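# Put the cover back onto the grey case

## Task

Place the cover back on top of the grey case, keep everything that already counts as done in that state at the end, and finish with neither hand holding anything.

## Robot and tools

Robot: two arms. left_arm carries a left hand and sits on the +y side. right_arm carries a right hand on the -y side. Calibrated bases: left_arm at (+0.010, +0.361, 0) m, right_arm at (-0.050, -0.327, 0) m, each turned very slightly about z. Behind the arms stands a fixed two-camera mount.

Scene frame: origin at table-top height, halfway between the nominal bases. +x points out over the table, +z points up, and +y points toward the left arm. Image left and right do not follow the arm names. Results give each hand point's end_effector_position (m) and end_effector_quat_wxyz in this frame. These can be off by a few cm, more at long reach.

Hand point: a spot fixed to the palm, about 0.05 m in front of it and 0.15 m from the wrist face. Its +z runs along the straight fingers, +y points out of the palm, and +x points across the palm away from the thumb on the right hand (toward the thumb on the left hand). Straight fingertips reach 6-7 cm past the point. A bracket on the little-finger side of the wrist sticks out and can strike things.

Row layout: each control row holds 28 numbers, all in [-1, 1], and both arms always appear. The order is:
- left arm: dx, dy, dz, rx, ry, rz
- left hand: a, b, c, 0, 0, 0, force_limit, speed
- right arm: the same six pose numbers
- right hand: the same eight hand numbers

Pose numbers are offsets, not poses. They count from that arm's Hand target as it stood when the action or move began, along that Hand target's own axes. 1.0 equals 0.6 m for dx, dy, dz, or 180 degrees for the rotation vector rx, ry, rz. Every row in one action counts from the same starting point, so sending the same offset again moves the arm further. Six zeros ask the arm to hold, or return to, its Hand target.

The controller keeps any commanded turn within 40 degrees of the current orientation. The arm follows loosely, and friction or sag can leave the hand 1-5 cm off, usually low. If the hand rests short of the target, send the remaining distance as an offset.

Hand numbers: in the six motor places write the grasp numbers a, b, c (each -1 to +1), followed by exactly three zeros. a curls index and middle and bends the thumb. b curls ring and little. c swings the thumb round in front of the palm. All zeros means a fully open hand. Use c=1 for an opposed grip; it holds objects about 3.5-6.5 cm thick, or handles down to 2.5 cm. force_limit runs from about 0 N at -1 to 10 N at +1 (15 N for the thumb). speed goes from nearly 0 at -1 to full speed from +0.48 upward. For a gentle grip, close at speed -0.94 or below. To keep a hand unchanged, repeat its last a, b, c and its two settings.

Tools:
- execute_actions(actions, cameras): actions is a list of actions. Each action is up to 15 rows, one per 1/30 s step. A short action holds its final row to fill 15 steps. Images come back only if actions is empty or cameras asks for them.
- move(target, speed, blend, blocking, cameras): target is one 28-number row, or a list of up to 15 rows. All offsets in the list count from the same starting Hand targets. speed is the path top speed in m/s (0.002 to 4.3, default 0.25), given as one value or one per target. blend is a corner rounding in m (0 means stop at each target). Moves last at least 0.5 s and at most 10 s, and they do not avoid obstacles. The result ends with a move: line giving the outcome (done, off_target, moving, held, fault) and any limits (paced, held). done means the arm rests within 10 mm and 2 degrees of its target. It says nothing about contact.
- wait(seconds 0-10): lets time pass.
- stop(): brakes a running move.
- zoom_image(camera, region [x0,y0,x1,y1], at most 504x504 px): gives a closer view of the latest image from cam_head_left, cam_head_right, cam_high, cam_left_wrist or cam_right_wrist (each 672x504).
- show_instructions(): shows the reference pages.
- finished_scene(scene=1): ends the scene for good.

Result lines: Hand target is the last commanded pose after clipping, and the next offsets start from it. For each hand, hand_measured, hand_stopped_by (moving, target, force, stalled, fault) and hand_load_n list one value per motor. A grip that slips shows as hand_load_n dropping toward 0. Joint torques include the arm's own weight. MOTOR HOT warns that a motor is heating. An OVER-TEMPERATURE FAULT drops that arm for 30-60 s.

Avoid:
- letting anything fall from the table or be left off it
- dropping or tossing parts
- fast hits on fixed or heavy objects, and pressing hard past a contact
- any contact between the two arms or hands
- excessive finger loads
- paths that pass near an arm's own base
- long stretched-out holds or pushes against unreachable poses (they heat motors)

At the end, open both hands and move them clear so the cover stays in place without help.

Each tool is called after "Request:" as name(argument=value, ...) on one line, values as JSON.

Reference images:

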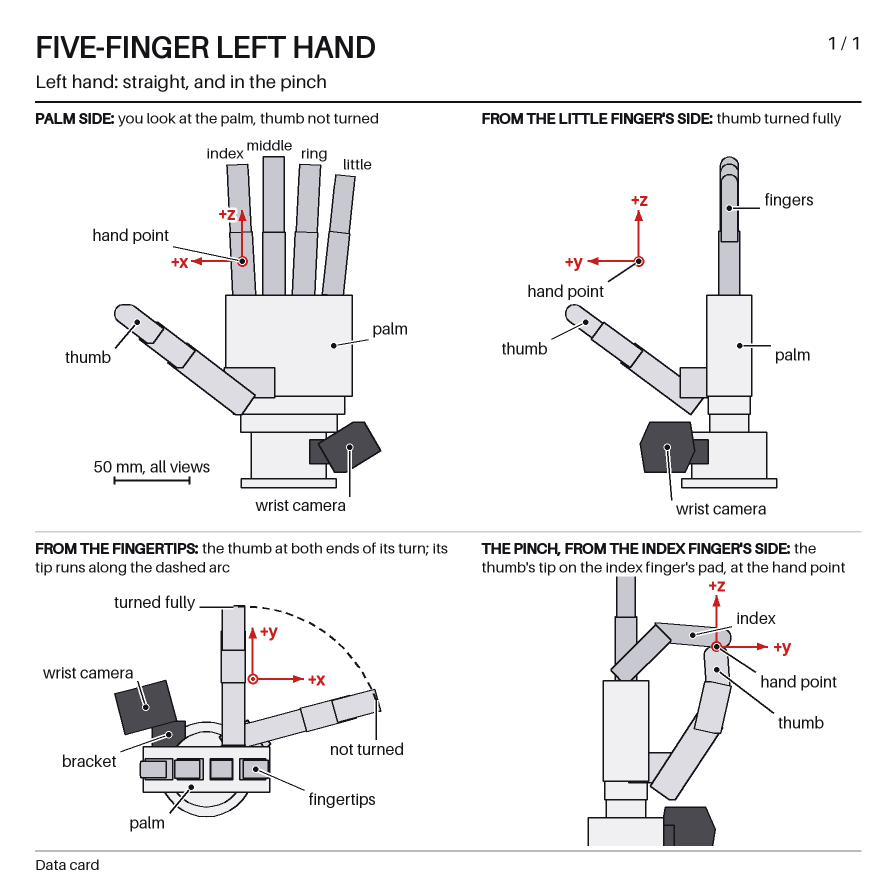

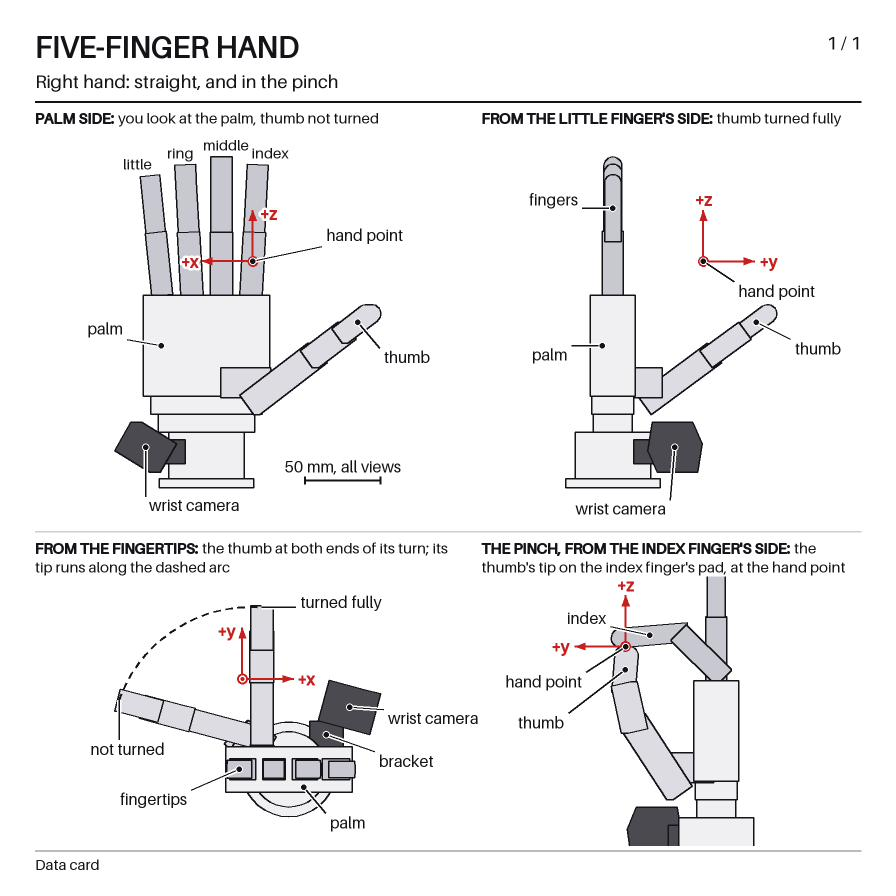

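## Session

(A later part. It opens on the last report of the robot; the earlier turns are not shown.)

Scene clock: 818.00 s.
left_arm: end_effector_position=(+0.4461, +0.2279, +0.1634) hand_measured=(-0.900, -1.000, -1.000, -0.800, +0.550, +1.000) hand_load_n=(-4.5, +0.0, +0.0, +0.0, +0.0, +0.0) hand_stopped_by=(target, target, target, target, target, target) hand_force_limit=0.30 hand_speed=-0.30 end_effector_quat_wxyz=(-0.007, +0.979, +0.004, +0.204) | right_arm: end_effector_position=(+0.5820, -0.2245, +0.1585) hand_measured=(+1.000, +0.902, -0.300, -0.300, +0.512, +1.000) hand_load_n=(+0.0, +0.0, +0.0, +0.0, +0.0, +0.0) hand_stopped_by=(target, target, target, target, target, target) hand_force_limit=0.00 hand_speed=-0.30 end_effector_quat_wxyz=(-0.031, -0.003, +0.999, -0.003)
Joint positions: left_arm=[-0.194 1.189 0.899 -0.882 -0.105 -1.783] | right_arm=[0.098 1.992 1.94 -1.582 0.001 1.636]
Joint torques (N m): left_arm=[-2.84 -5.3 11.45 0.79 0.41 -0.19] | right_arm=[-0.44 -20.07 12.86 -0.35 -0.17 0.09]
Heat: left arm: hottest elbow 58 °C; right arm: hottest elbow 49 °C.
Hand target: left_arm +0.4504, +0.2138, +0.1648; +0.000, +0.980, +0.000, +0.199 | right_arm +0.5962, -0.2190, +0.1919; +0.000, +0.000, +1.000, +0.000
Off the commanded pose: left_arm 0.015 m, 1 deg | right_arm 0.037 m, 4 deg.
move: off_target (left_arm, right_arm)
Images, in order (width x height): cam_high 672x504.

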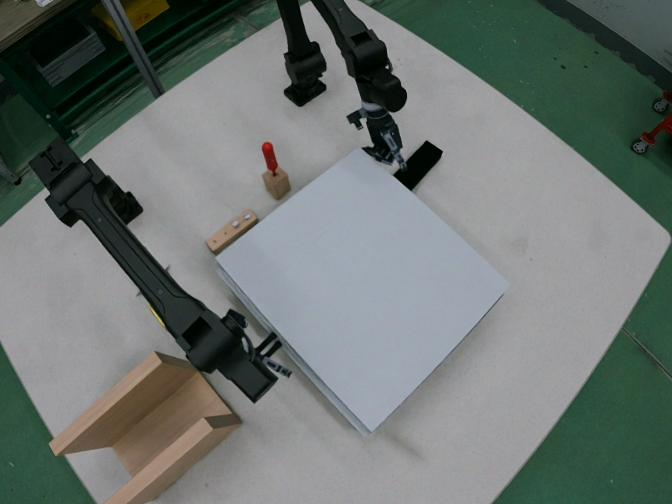

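Request:
wait(seconds=0, cameras=["cam_head_left", "cam_head_right", "cam_right_wrist"])

Request:
zoom_image(camera="cam_head_left", region=[240, 195, 340, 265])

Request:
zoom_image(camera="cam_head_left", region=[370, 200, 470, 270])

Scene clock: 819.50 s.
left_arm: end_effector_position=(+0.4464, +0.2281, +0.1623) hand_measured=(-0.900, -1.000, -1.000, -0.800, +0.550, +1.000) hand_load_n=(-3.5, +0.0, +0.0, +0.0, +0.0, +0.0) hand_stopped_by=(target, target, target, target, target, target) hand_force_limit=0.30 hand_speed=-0.30 end_effector_quat_wxyz=(-0.007, +0.979, +0.005, +0.203) | right_arm: end_effector_position=(+0.5820, -0.2245, +0.1585) hand_measured=(+1.000, +0.902, -0.300, -0.300, +0.512, +1.000) hand_load_n=(+0.0, +0.0, +0.0, -0.5, +0.0, +0.0) hand_stopped_by=(target, target, target, target, target, target) hand_force_limit=0.00 hand_speed=-0.30 end_effector_quat_wxyz=(-0.031, -0.003, +0.999, -0.003)
Joint positions: left_arm=[-0.194 1.192 0.899 -0.882 -0.105 -1.785] | right_arm=[0.098 1.992 1.94 -1.582 0.001 1.636]
Joint torques (N m): left_arm=[-2.2 -5.13 11.67 0.53 0.48 -0.17] | right_arm=[-0.38 -20.07 12.86 -0.38 -0.16 0.08]
Heat: left arm: hottest elbow 57 °C; right arm: hottest elbow 50 °C.
Hand target: left_arm +0.4505, +0.2139, +0.1647; +0.000, +0.980, +0.000, +0.199 | right_arm +0.5962, -0.2190, +0.1919; +0.000, +0.000, +1.000, +0.000
Off the commanded pose: left_arm 0.015 m, 1 deg | right_arm 0.037 m, 4 deg.
Images, in order (width x height): cam_head_left 672x504, cam_head_right 672x504, cam_right_wrist 672x504.

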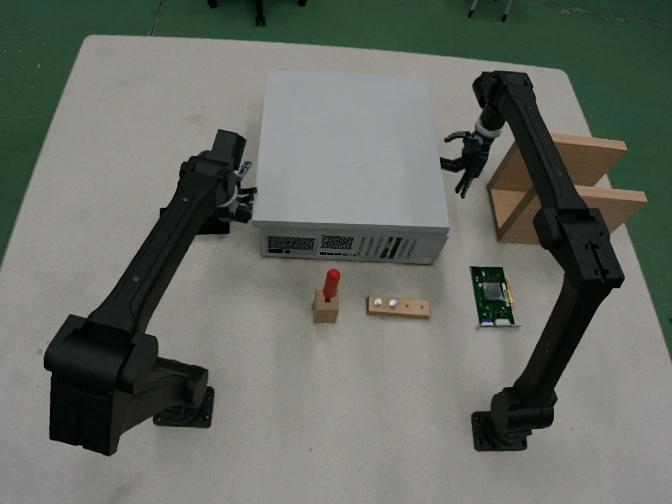

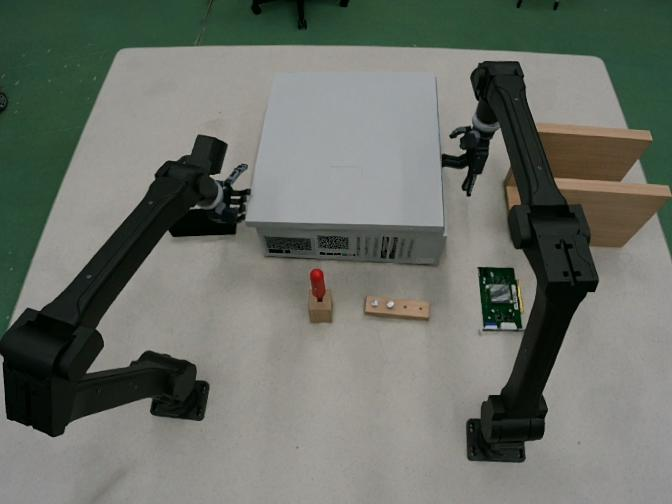

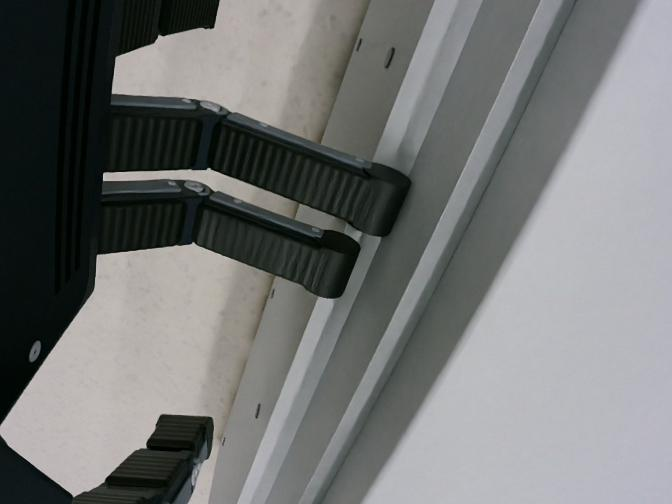

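Scaled by 5.040 from the camera's 672x504 image, which has a finer 960x720 frame.

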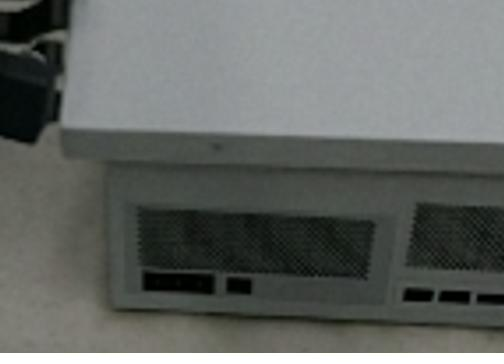

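Scaled by 5.040 from the camera's 672x504 image, which has a finer 960x720 frame.

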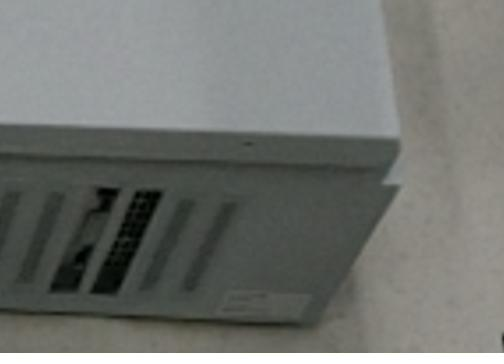

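Request:
move(target=[0,0,0,0,0,0,1.0,1.0,0.0,0,0,0,0.3,-0.3,0,0,-0.0117,0,0,0,0.65,0,0,0,0,0,0.0,-0.3], speed=0.06)

Scene clock: 821.10 s.
left_arm: end_effector_position=(+0.4464, +0.2281, +0.1623) hand_measured=(-0.900, -1.000, -1.000, -0.800, +0.550, +1.000) hand_load_n=(-3.5, +0.0, +0.0, +0.0, -0.5, -0.5) hand_stopped_by=(target, target, target, target, target, target) hand_force_limit=0.30 hand_speed=-0.30 end_effector_quat_wxyz=(-0.007, +0.979, +0.005, +0.203) | right_arm: end_effector_position=(+0.5812, -0.2246, +0.1644) hand_measured=(+1.000, +0.902, -0.300, -0.300, +0.512, +1.000) hand_load_n=(+0.0, +0.0, +0.0, +0.0, +0.0, +0.0) hand_stopped_by=(target, target, target, target, target, target) hand_force_limit=0.00 hand_speed=-0.30 end_effector_quat_wxyz=(-0.033, -0.003, +0.999, -0.003)
Joint positions: left_arm=[-0.194 1.192 0.899 -0.882 -0.105 -1.785] | right_arm=[0.098 1.992 1.955 -1.6 0.001 1.636]
Joint torques (N m): left_arm=[-2.67 -5.83 11.41 0.91 0.42 -0.21] | right_arm=[-0.32 -20.01 13.15 -0.28 -0.15 0.09]
Heat: left arm: hottest elbow 57 °C; right arm: hottest elbow 50 °C.
Hand target: left_arm +0.4505, +0.2139, +0.1647; +0.000, +0.980, +0.000, +0.199 | right_arm +0.5962, -0.2190, +0.1988; +0.000, +0.000, +1.000, +0.000
Off the commanded pose: left_arm 0.015 m, 1 deg | right_arm 0.038 m, 4 deg.
move: off_target (left_arm, right_arm)

Request:
move(target=[0,0.0133,0,0,0,0,1.0,1.0,0.0,0,0,0,0.3,-0.3,0,0,0,0,0,0,0.65,0,0,0,0,0,0.0,-0.3], speed=0.05, cameras=["cam_high", "cam_right_wrist"])

Request:
zoom_image(camera="cam_high", region=[170, 220, 270, 320])

Scene clock: 822.27 s.
left_arm: end_effector_position=(+0.4458, +0.2253, +0.1621) hand_measured=(-0.900, -1.000, -1.000, -0.800, +0.550, +1.000) hand_load_n=(-6.0, +0.0, +0.0, +0.0, +0.0, +0.0) hand_stopped_by=(target, target, target, target, target, target) hand_force_limit=0.30 hand_speed=-0.30 end_effector_quat_wxyz=(-0.011, +0.979, +0.007, +0.204) | right_arm: end_effector_position=(+0.5810, -0.2246, +0.1644) hand_measured=(+1.000, +0.902, -0.300, -0.300, +0.512, +1.000) hand_load_n=(+0.5, +0.0, +0.0, +0.0, +0.0, +0.0) hand_stopped_by=(target, target, target, target, target, target) hand_force_limit=0.00 hand_speed=-0.30 end_effector_quat_wxyz=(-0.033, -0.003, +0.999, -0.003)
Joint positions: left_arm=[-0.207 1.192 0.899 -0.883 -0.118 -1.8] | right_arm=[0.098 1.992 1.955 -1.601 0.001 1.636]
Joint torques (N m): left_arm=[-2.43 -5.25 11.75 0.61 0.58 -0.2] | right_arm=[-0.44 -19.96 13.16 -0.34 -0.16 0.09]
Heat: left arm: hottest elbow 57 °C; right arm: hottest elbow 50 °C.
Hand target: left_arm +0.4504, +0.2059, +0.1648; +0.000, +0.980, +0.000, +0.199 | right_arm +0.5962, -0.2190, +0.1988; +0.000, +0.000, +1.000, +0.000
Off the commanded pose: left_arm 0.020 m, 2 deg | right_arm 0.038 m, 4 deg.
move: off_target (left_arm, right_arm)
Images, in order (width x height): cam_high 672x504, cam_right_wrist 672x504.

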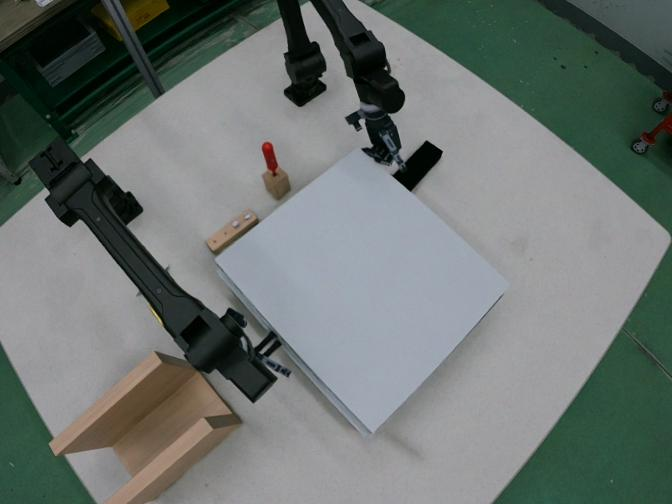

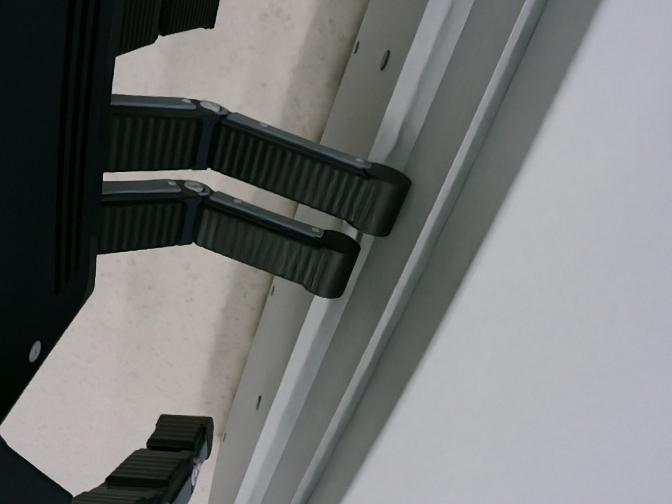

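Scaled by 5.040 from the camera's 672x504 image, which has a finer 960x720 frame.

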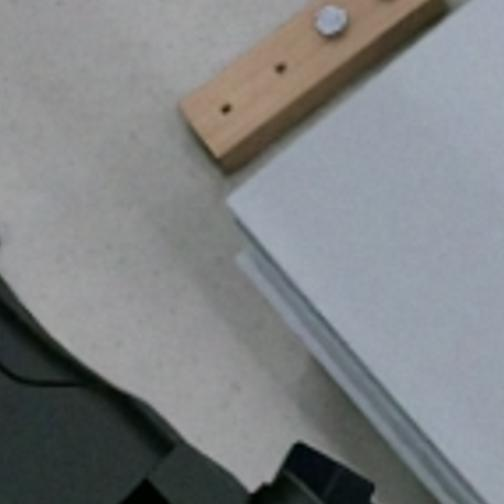

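Request:
wait(seconds=0, cameras=["cam_head_left", "cam_high"])

Request:
zoom_image(camera="cam_head_left", region=[410, 205, 460, 245])

Request:
zoom_image(camera="cam_head_left", region=[250, 205, 300, 245])

Request:
zoom_image(camera="cam_high", region=[320, 350, 420, 450])

Request:
zoom_image(camera="cam_high", region=[420, 260, 520, 360])

Scene clock: 822.80 s.
left_arm: end_effector_position=(+0.4458, +0.2253, +0.1620) hand_measured=(-0.900, -1.000, -1.000, -0.800, +0.550, +1.000) hand_load_n=(-6.0, +0.0, +0.0, +0.0, +0.0, +0.0) hand_stopped_by=(target, target, target, target, target, target) hand_force_limit=0.30 hand_speed=-0.30 end_effector_quat_wxyz=(-0.011, +0.979, +0.007, +0.204) | right_arm: end_effector_position=(+0.5810, -0.2246, +0.1644) hand_measured=(+1.000, +0.902, -0.300, -0.300, +0.512, +1.000) hand_load_n=(+0.0, +0.0, +0.0, +0.0, -0.5, +0.0) hand_stopped_by=(target, target, target, target, target, target) hand_force_limit=0.00 hand_speed=-0.30 end_effector_quat_wxyz=(-0.033, -0.003, +0.999, -0.003)
Joint positions: left_arm=[-0.207 1.192 0.899 -0.883 -0.118 -1.801] | right_arm=[0.098 1.992 1.955 -1.601 0.001 1.636]
Joint torques (N m): left_arm=[-2.96 -5.19 12.01 0.58 0.66 -0.23] | right_arm=[-0.38 -19.96 13.18 -0.35 -0.16 0.09]
Heat: left arm: hottest elbow 57 °C; right arm: hottest elbow 50 °C.
Hand target: left_arm +0.4504, +0.2059, +0.1648; +0.000, +0.980, +0.000, +0.199 | right_arm +0.5962, -0.2190, +0.1988; +0.000, +0.000, +1.000, +0.000
Off the commanded pose: left_arm 0.020 m, 2 deg | right_arm 0.038 m, 4 deg.
Images, in order (width x height): cam_head_left 672x504, cam_high 672x504.

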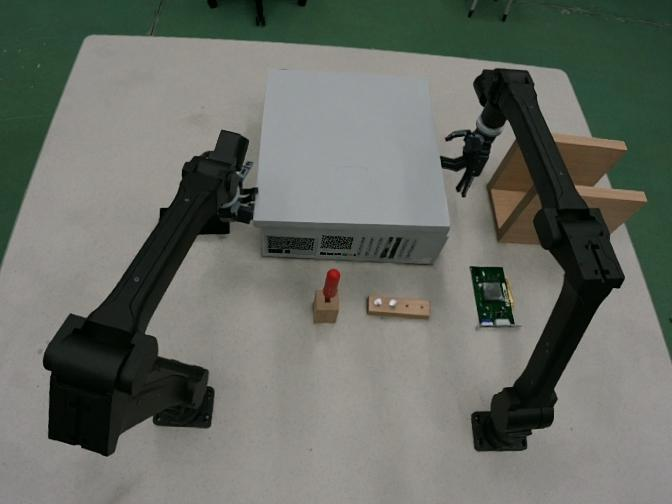

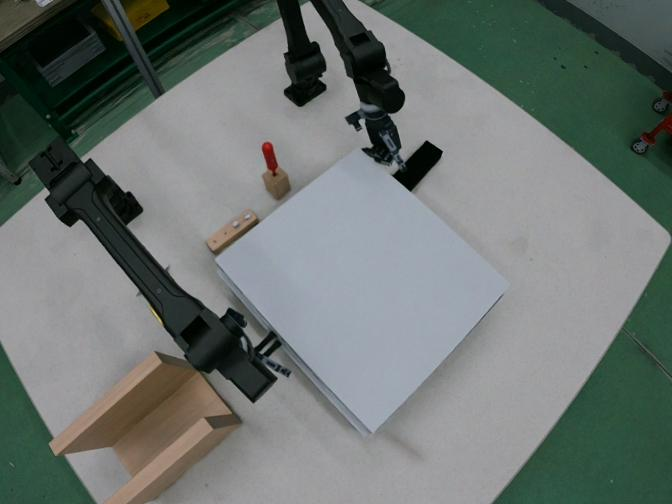

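Scaled by 10.080 from the camera's 672x504 image, which has a finer 960x720 frame.

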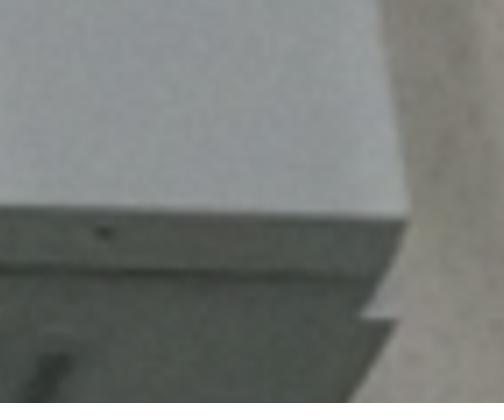

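Scaled by 10.080 from the camera's 672x504 image, which has a finer 960x720 frame.

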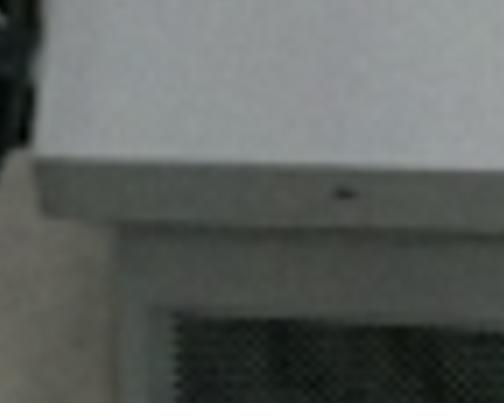

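Scaled by 5.040 from the camera's 672x504 image, which has a finer 960x720 frame.

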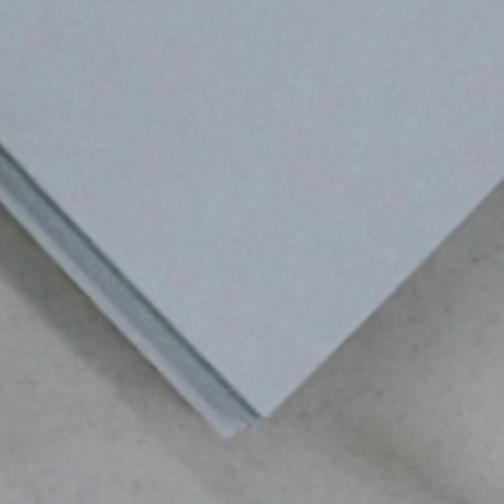

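Scaled by 5.040 from the camera's 672x504 image, which has a finer 960x720 frame.

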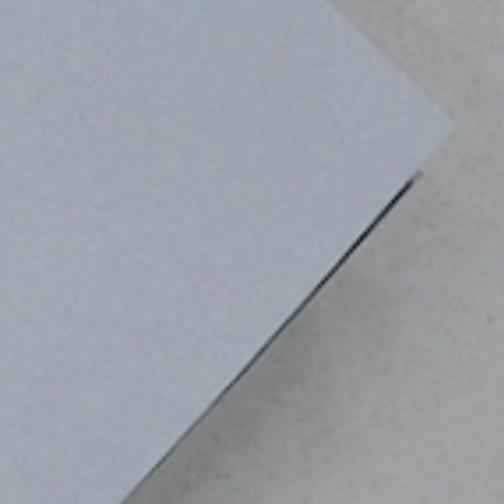

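Request:
move(target=[[0,-0.065,0,0,0,0,1.0,1.0,0.0,0,0,0,0.3,-0.3,0,0,0,0,0,0,0.65,0,0,0,0,0,0.0,-0.3],[0.2917,-0.065,0.1235,0,0,0,1.0,1.0,0.0,0,0,0,0.3,-0.3,0,0,0,0,0,0,0.65,0,0,0,0,0,0.0,-0.3],[0.2917,-0.0333,0.1235,0,0,0,1.0,1.0,0.0,0,0,0,0.3,-0.3,0,0,0,0,0,0,0.65,0,0,0,0,0,0.0,-0.3]], speed=0.12, blend=0.01, cameras=["cam_left_wrist", "cam_high"])

Scene clock: 826.93 s.
left_arm: end_effector_position=(+0.6259, +0.2309, +0.1529) hand_measured=(-0.900, -1.000, -1.000, -0.800, +0.550, +1.000) hand_load_n=(+0.0, +0.0, +0.0, +0.0, +0.0, +0.0) hand_stopped_by=(target, target, target, target, target, target) hand_force_limit=0.30 hand_speed=-0.30 end_effector_quat_wxyz=(-0.001, +0.982, -0.002, +0.191) | right_arm: end_effector_position=(+0.5810, -0.2246, +0.1644) hand_measured=(+1.000, +0.902, -0.300, -0.300, +0.512, +1.000) hand_load_n=(+0.0, +0.0, +0.0, +0.0, +0.0, +0.0) hand_stopped_by=(target, target, target, target, target, target) hand_force_limit=0.00 hand_speed=-0.30 end_effector_quat_wxyz=(-0.033, -0.003, +0.999, -0.003)
Joint positions: left_arm=[-0.103 1.669 1.376 -0.896 -0.052 -1.691] | right_arm=[0.098 1.992 1.955 -1.601 0.001 1.636]
Joint torques (N m): left_arm=[-0.85 -11.99 13.53 0.47 0.03 -0.06] | right_arm=[-0.38 -19.96 13.2 -0.34 -0.16 0.08]
Heat: left arm: hottest elbow 57 °C; right arm: hottest elbow 50 °C.
Hand target: left_arm +0.6405, +0.2260, +0.1649; +0.000, +0.980, +0.000, +0.199 | right_arm +0.5962, -0.2190, +0.1988; +0.000, +0.000, +1.000, +0.000
Off the commanded pose: left_arm 0.020 m, 1 deg | right_arm 0.038 m, 4 deg.
move: off_target (left_arm, right_arm); blend cut to 0.0095 m at target 2
Images, in order (width x height): cam_high 672x504, cam_left_wrist 672x504.

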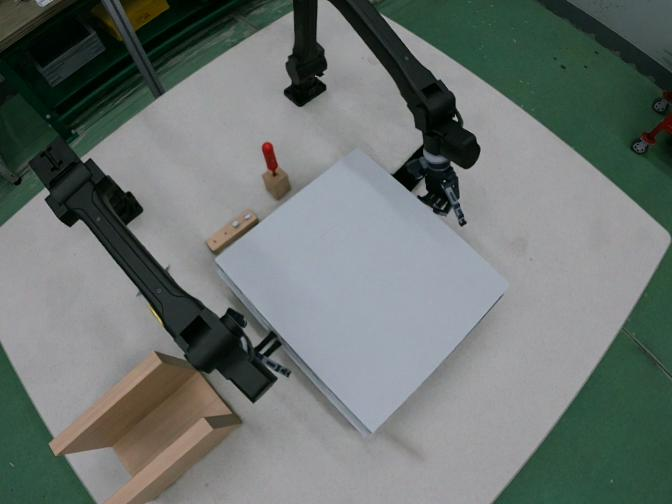

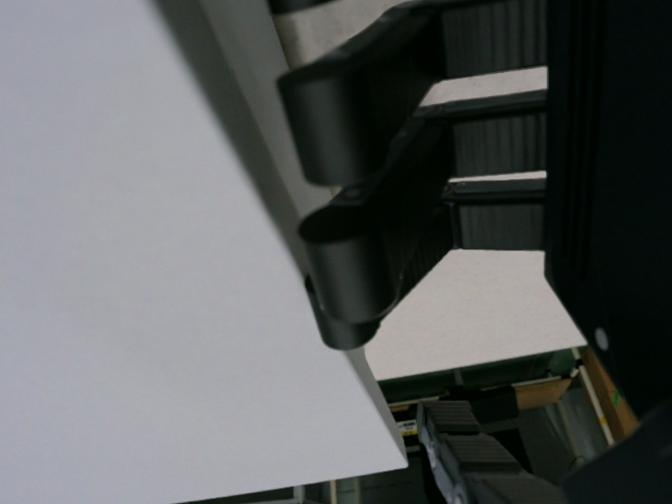

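Request:
move(target=[0.013,0.02,-0.0307,0,0,0,1.0,1.0,0.0,0,0,0,0.3,-0.3,0,0,0,0,0,0,0.65,0,0,0,0,0,0.0,-0.3], speed=0.06, cameras=["cam_high", "cam_right_wrist"])

Request:
zoom_image(camera="cam_high", region=[170, 220, 270, 320])

Request:
zoom_image(camera="cam_high", region=[320, 350, 420, 450])

Scene clock: 828.50 s.
left_arm: end_effector_position=(+0.6268, +0.2222, +0.1667) hand_measured=(-0.900, -1.000, -1.000, -0.800, +0.550, +1.000) hand_load_n=(+0.0, +0.0, +0.0, +0.0, +0.0, +0.0) hand_stopped_by=(target, target, target, target, target, target) hand_force_limit=0.30 hand_speed=-0.30 end_effector_quat_wxyz=(-0.004, +0.982, -0.001, +0.187) | right_arm: end_effector_position=(+0.5810, -0.2246, +0.1644) hand_measured=(+1.000, +0.902, -0.300, -0.300, +0.512, +1.000) hand_load_n=(+0.0, +0.0, +0.0, +0.5, +0.0, +0.0) hand_stopped_by=(target, target, target, target, target, target) hand_force_limit=0.00 hand_speed=-0.30 end_effector_quat_wxyz=(-0.033, -0.003, +0.999, -0.003)
Joint positions: left_arm=[-0.121 1.669 1.418 -0.949 -0.063 -1.711] | right_arm=[0.098 1.992 1.955 -1.601 0.001 1.636]
Joint torques (N m): left_arm=[-1.38 -13.63 13.75 0.31 0.17 -0.08] | right_arm=[-0.38 -19.96 13.18 -0.34 -0.16 0.08]
Heat: left arm: hottest elbow 57 °C; right arm: hottest elbow 50 °C.
Hand target: left_arm +0.6405, +0.2141, +0.1848; +0.000, +0.980, +0.000, +0.199 | right_arm +0.5962, -0.2190, +0.1988; +0.000, +0.000, +1.000, +0.000
Off the commanded pose: left_arm 0.024 m, 2 deg | right_arm 0.038 m, 4 deg.
move: off_target (left_arm, right_arm)
Images, in order (width x height): cam_high 672x504, cam_right_wrist 672x504.

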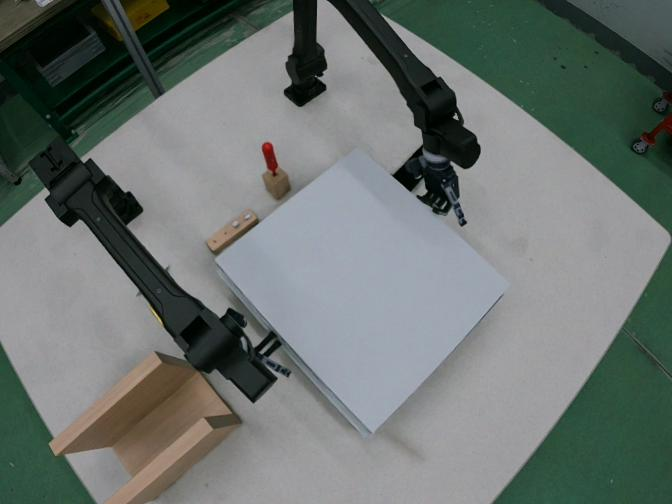

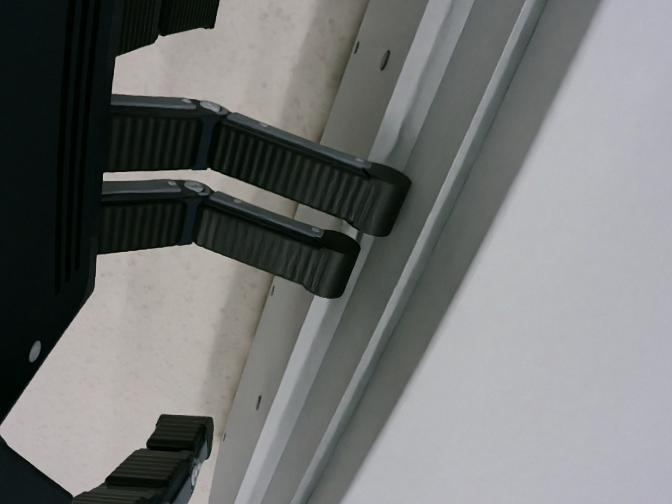

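Scaled by 5.040 from the camera's 672x504 image, which has a finer 960x720 frame.

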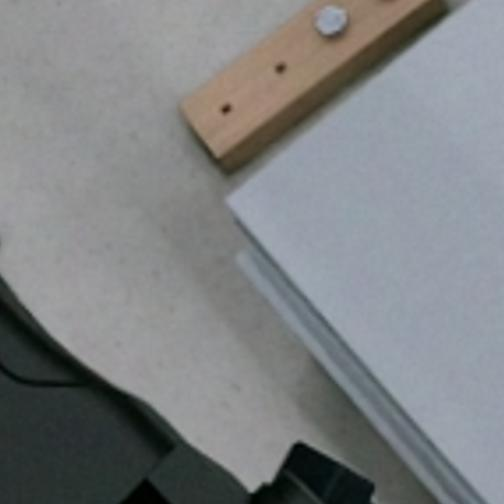

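Scaled by 5.040 from the camera's 672x504 image, which has a finer 960x720 frame.

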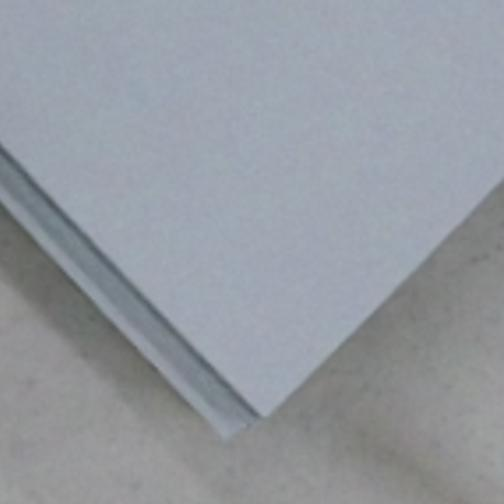

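Request:
move(target=[0,0.0167,0,0,0,0,1.0,1.0,0.0,0,0,0,0.3,-0.3,0,0,0,0,0,0,0.65,0,0,0,0,0,0.0,-0.3], speed=0.06, cameras=["cam_high", "cam_right_wrist"])

Request:
zoom_image(camera="cam_high", region=[170, 220, 270, 320])

Request:
zoom_image(camera="cam_high", region=[320, 350, 420, 450])

Scene clock: 829.83 s.
left_arm: end_effector_position=(+0.6267, +0.2223, +0.1666) hand_measured=(-0.900, -1.000, -1.000, -0.800, +0.550, +1.000) hand_load_n=(-0.5, +0.0, +0.0, +0.5, +0.0, +0.0) hand_stopped_by=(target, target, target, target, target, target) hand_force_limit=0.30 hand_speed=-0.30 end_effector_quat_wxyz=(-0.008, +0.983, +0.004, +0.186) | right_arm: end_effector_position=(+0.5810, -0.2246, +0.1644) hand_measured=(+1.000, +0.902, -0.300, -0.300, +0.512, +1.000) hand_load_n=(+0.0, +0.0, +0.0, +0.0, +0.0, +0.0) hand_stopped_by=(target, target, target, target, target, target) hand_force_limit=0.00 hand_speed=-0.30 end_effector_quat_wxyz=(-0.033, -0.003, +0.999, -0.003)
Joint positions: left_arm=[-0.125 1.669 1.419 -0.954 -0.075 -1.722] | right_arm=[0.098 1.992 1.955 -1.601 0.001 1.636]
Joint torques (N m): left_arm=[-2.2 -12.69 14.12 0.64 0.36 -0.21] | right_arm=[-0.38 -20.01 13.18 -0.35 -0.16 0.09]
Heat: left arm: hottest elbow 57 °C; right arm: hottest elbow 50 °C.
Hand target: left_arm +0.6404, +0.2039, +0.1847; +0.000, +0.980, +0.000, +0.199 | right_arm +0.5962, -0.2190, +0.1988; +0.000, +0.000, +1.000, +0.000
Off the commanded pose: left_arm 0.029 m, 2 deg | right_arm 0.038 m, 4 deg.
move: off_target (left_arm, right_arm)
Images, in order (width x height): cam_high 672x504, cam_right_wrist 672x504.

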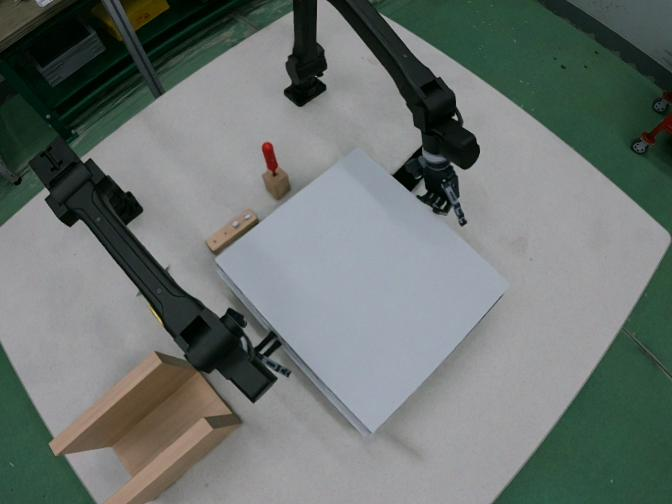

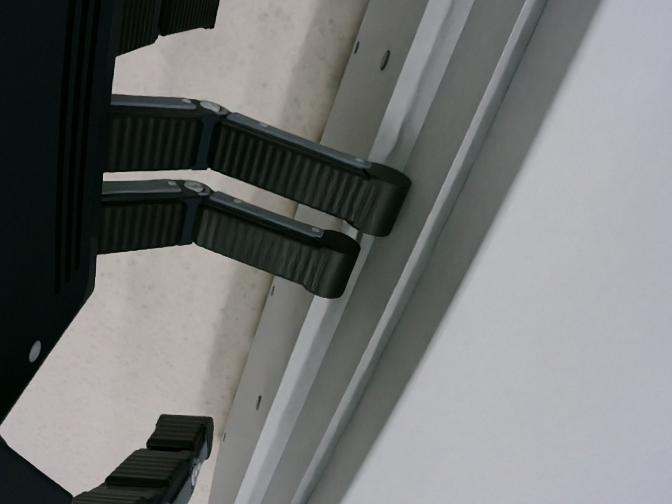

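Scaled by 5.040 from the camera's 672x504 image, which has a finer 960x720 frame.

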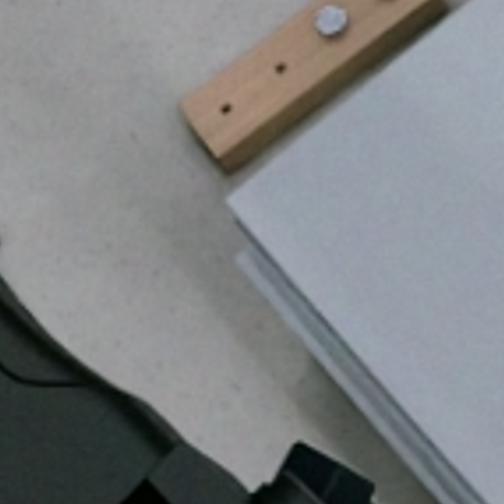

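Scaled by 5.040 from the camera's 672x504 image, which has a finer 960x720 frame.

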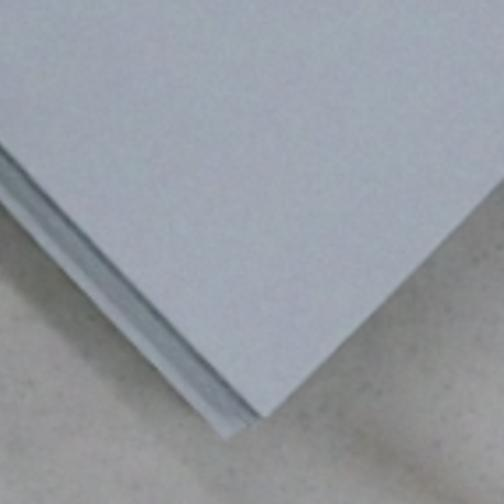

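Request:
move(target=[0,0.0133,0,0,0,0,1.0,1.0,0.0,0,0,0,0.3,-0.3,0,0,0,0,0,0,0.65,0,0,0,0,0,0.0,-0.3], speed=0.06, cameras=["cam_high", "cam_right_wrist"])

Request:
zoom_image(camera="cam_high", region=[170, 220, 270, 320])

Request:
zoom_image(camera="cam_high", region=[320, 350, 420, 450])

Scene clock: 831.17 s.
left_arm: end_effector_position=(+0.6268, +0.2195, +0.1669) hand_measured=(-0.900, -1.000, -1.000, -0.800, +0.550, +1.000) hand_load_n=(-1.0, +0.0, +0.0, +0.5, +0.0, +0.0) hand_stopped_by=(target, target, target, target, target, target) hand_force_limit=0.30 hand_speed=-0.30 end_effector_quat_wxyz=(-0.011, +0.982, +0.005, +0.186) | right_arm: end_effector_position=(+0.5810, -0.2246, +0.1644) hand_measured=(+1.000, +0.902, -0.300, -0.300, +0.512, +1.000) hand_load_n=(+0.0, -0.5, +0.0, +0.5, +0.0, +0.0) hand_stopped_by=(target, target, target, target, target, target) hand_force_limit=0.00 hand_speed=-0.30 end_effector_quat_wxyz=(-0.033, -0.003, +0.999, -0.003)
Joint positions: left_arm=[-0.133 1.67 1.422 -0.957 -0.084 -1.732] | right_arm=[0.098 1.992 1.955 -1.601 0.001 1.636]
Joint torques (N m): left_arm=[-2.08 -12.63 14.22 0.5 0.53 -0.22] | right_arm=[-0.44 -20.01 13.18 -0.34 -0.16 0.09]
Heat: left arm: hottest elbow 57 °C; right arm: hottest elbow 50 °C.
Hand target: left_arm +0.6404, +0.1959, +0.1849; +0.000, +0.980, +0.000, +0.199 | right_arm +0.5962, -0.2190, +0.1988; +0.000, +0.000, +1.000, +0.000
Off the commanded pose: left_arm 0.033 m, 2 deg | right_arm 0.038 m, 4 deg.
move: off_target (left_arm, right_arm)
Images, in order (width x height): cam_high 672x504, cam_right_wrist 672x504.

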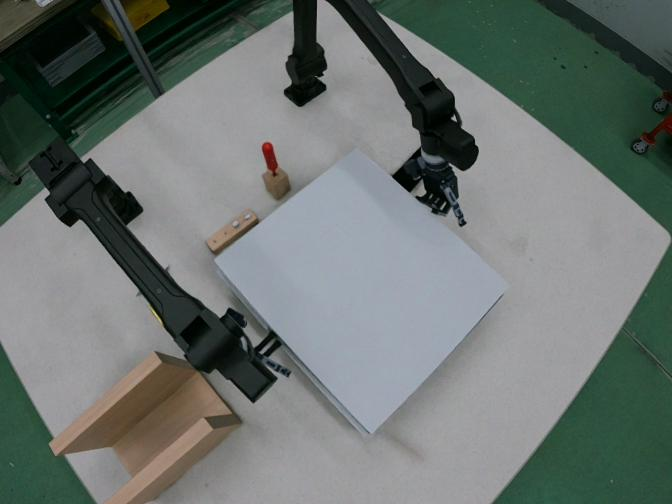

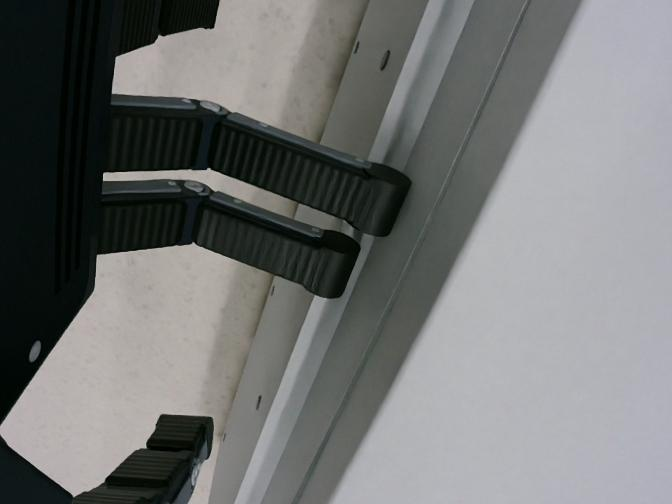

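Scaled by 5.040 from the camera's 672x504 image, which has a finer 960x720 frame.

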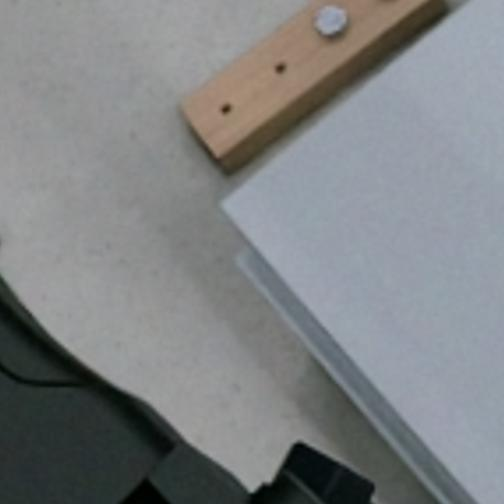

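Scaled by 5.040 from the camera's 672x504 image, which has a finer 960x720 frame.

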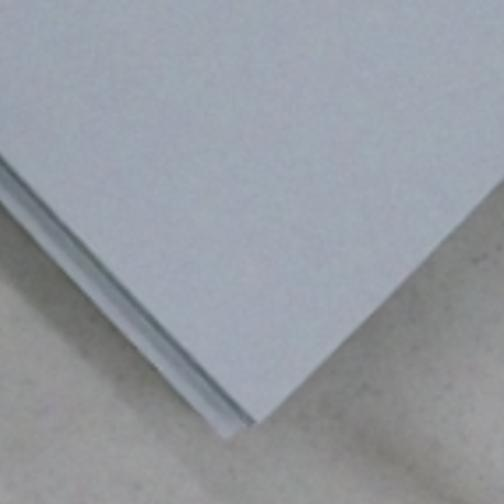

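Request:
move(target=[0,0.0083,0,0,0,0,1.0,1.0,0.0,0,0,0,0.3,-0.3,0,0,0,0,0,0,0.65,0,0,0,0,0,0.0,-0.3], speed=0.06, cameras=["cam_high", "cam_right_wrist"])

Request:
zoom_image(camera="cam_high", region=[170, 220, 270, 320])

Request:
zoom_image(camera="cam_high", region=[320, 350, 420, 450])

Scene clock: 832.63 s.
left_arm: end_effector_position=(+0.6268, +0.2134, +0.1673) hand_measured=(-0.900, -1.000, -1.000, -0.800, +0.550, +1.000) hand_load_n=(-1.0, +0.0, +0.0, +0.0, +0.0, +0.0) hand_stopped_by=(target, target, target, target, target, target) hand_force_limit=0.30 hand_speed=-0.30 end_effector_quat_wxyz=(-0.011, +0.982, +0.005, +0.186) | right_arm: end_effector_position=(+0.5810, -0.2246, +0.1644) hand_measured=(+1.000, +0.902, -0.300, -0.300, +0.512, +1.000) hand_load_n=(+0.0, +0.0, +0.0, +0.0, +0.0, +0.0) hand_stopped_by=(target, target, target, target, target, target) hand_force_limit=0.00 hand_speed=-0.30 end_effector_quat_wxyz=(-0.033, -0.003, +0.999, -0.003)
Joint positions: left_arm=[-0.144 1.673 1.426 -0.959 -0.088 -1.74] | right_arm=[0.098 1.992 1.955 -1.601 0.001 1.636]
Joint torques (N m): left_arm=[-2.2 -12.04 14.09 0.59 0.48 -0.19] | right_arm=[-0.38 -20.01 13.18 -0.34 -0.16 0.09]
Heat: left arm: hottest elbow 57 °C; right arm: hottest elbow 50 °C.
Hand target: left_arm +0.6404, +0.1910, +0.1850; +0.000, +0.980, +0.000, +0.199 | right_arm +0.5962, -0.2190, +0.1988; +0.000, +0.000, +1.000, +0.000
Off the commanded pose: left_arm 0.032 m, 2 deg | right_arm 0.038 m, 4 deg.
move: off_target (left_arm, right_arm)
Images, in order (width x height): cam_high 672x504, cam_right_wrist 672x504.

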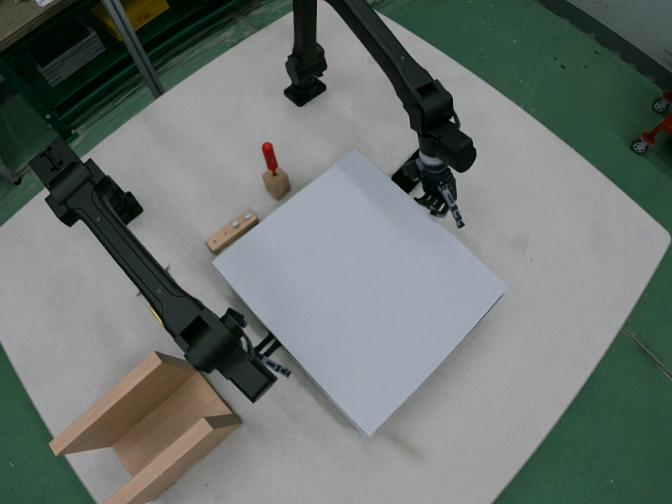

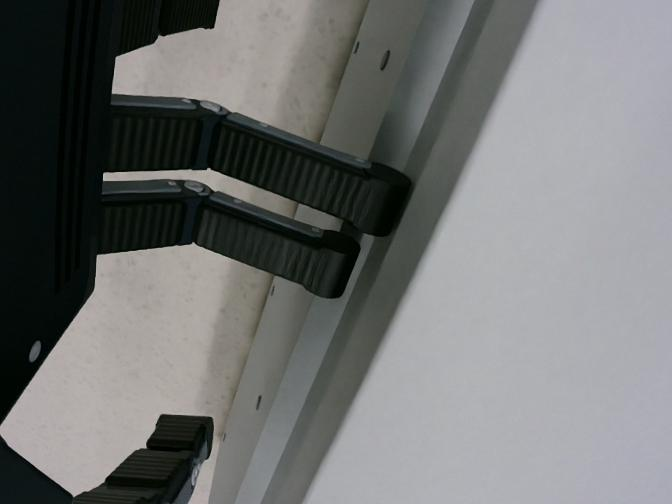

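Scaled by 5.040 from the camera's 672x504 image, which has a finer 960x720 frame.

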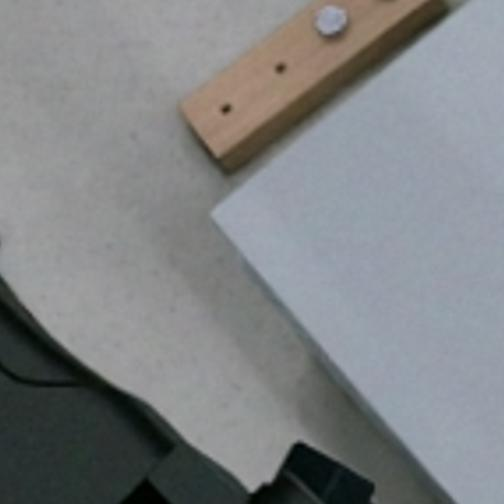

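Scaled by 5.040 from the camera's 672x504 image, which has a finer 960x720 frame.

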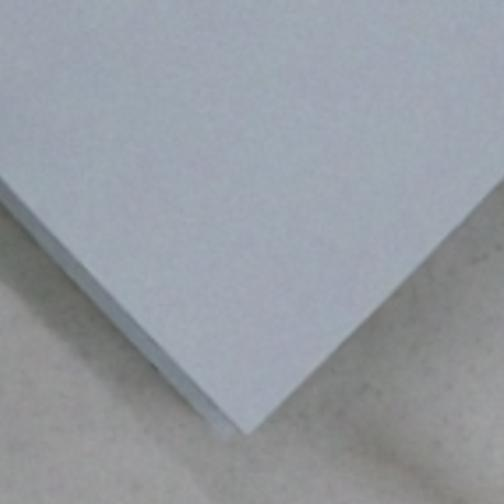

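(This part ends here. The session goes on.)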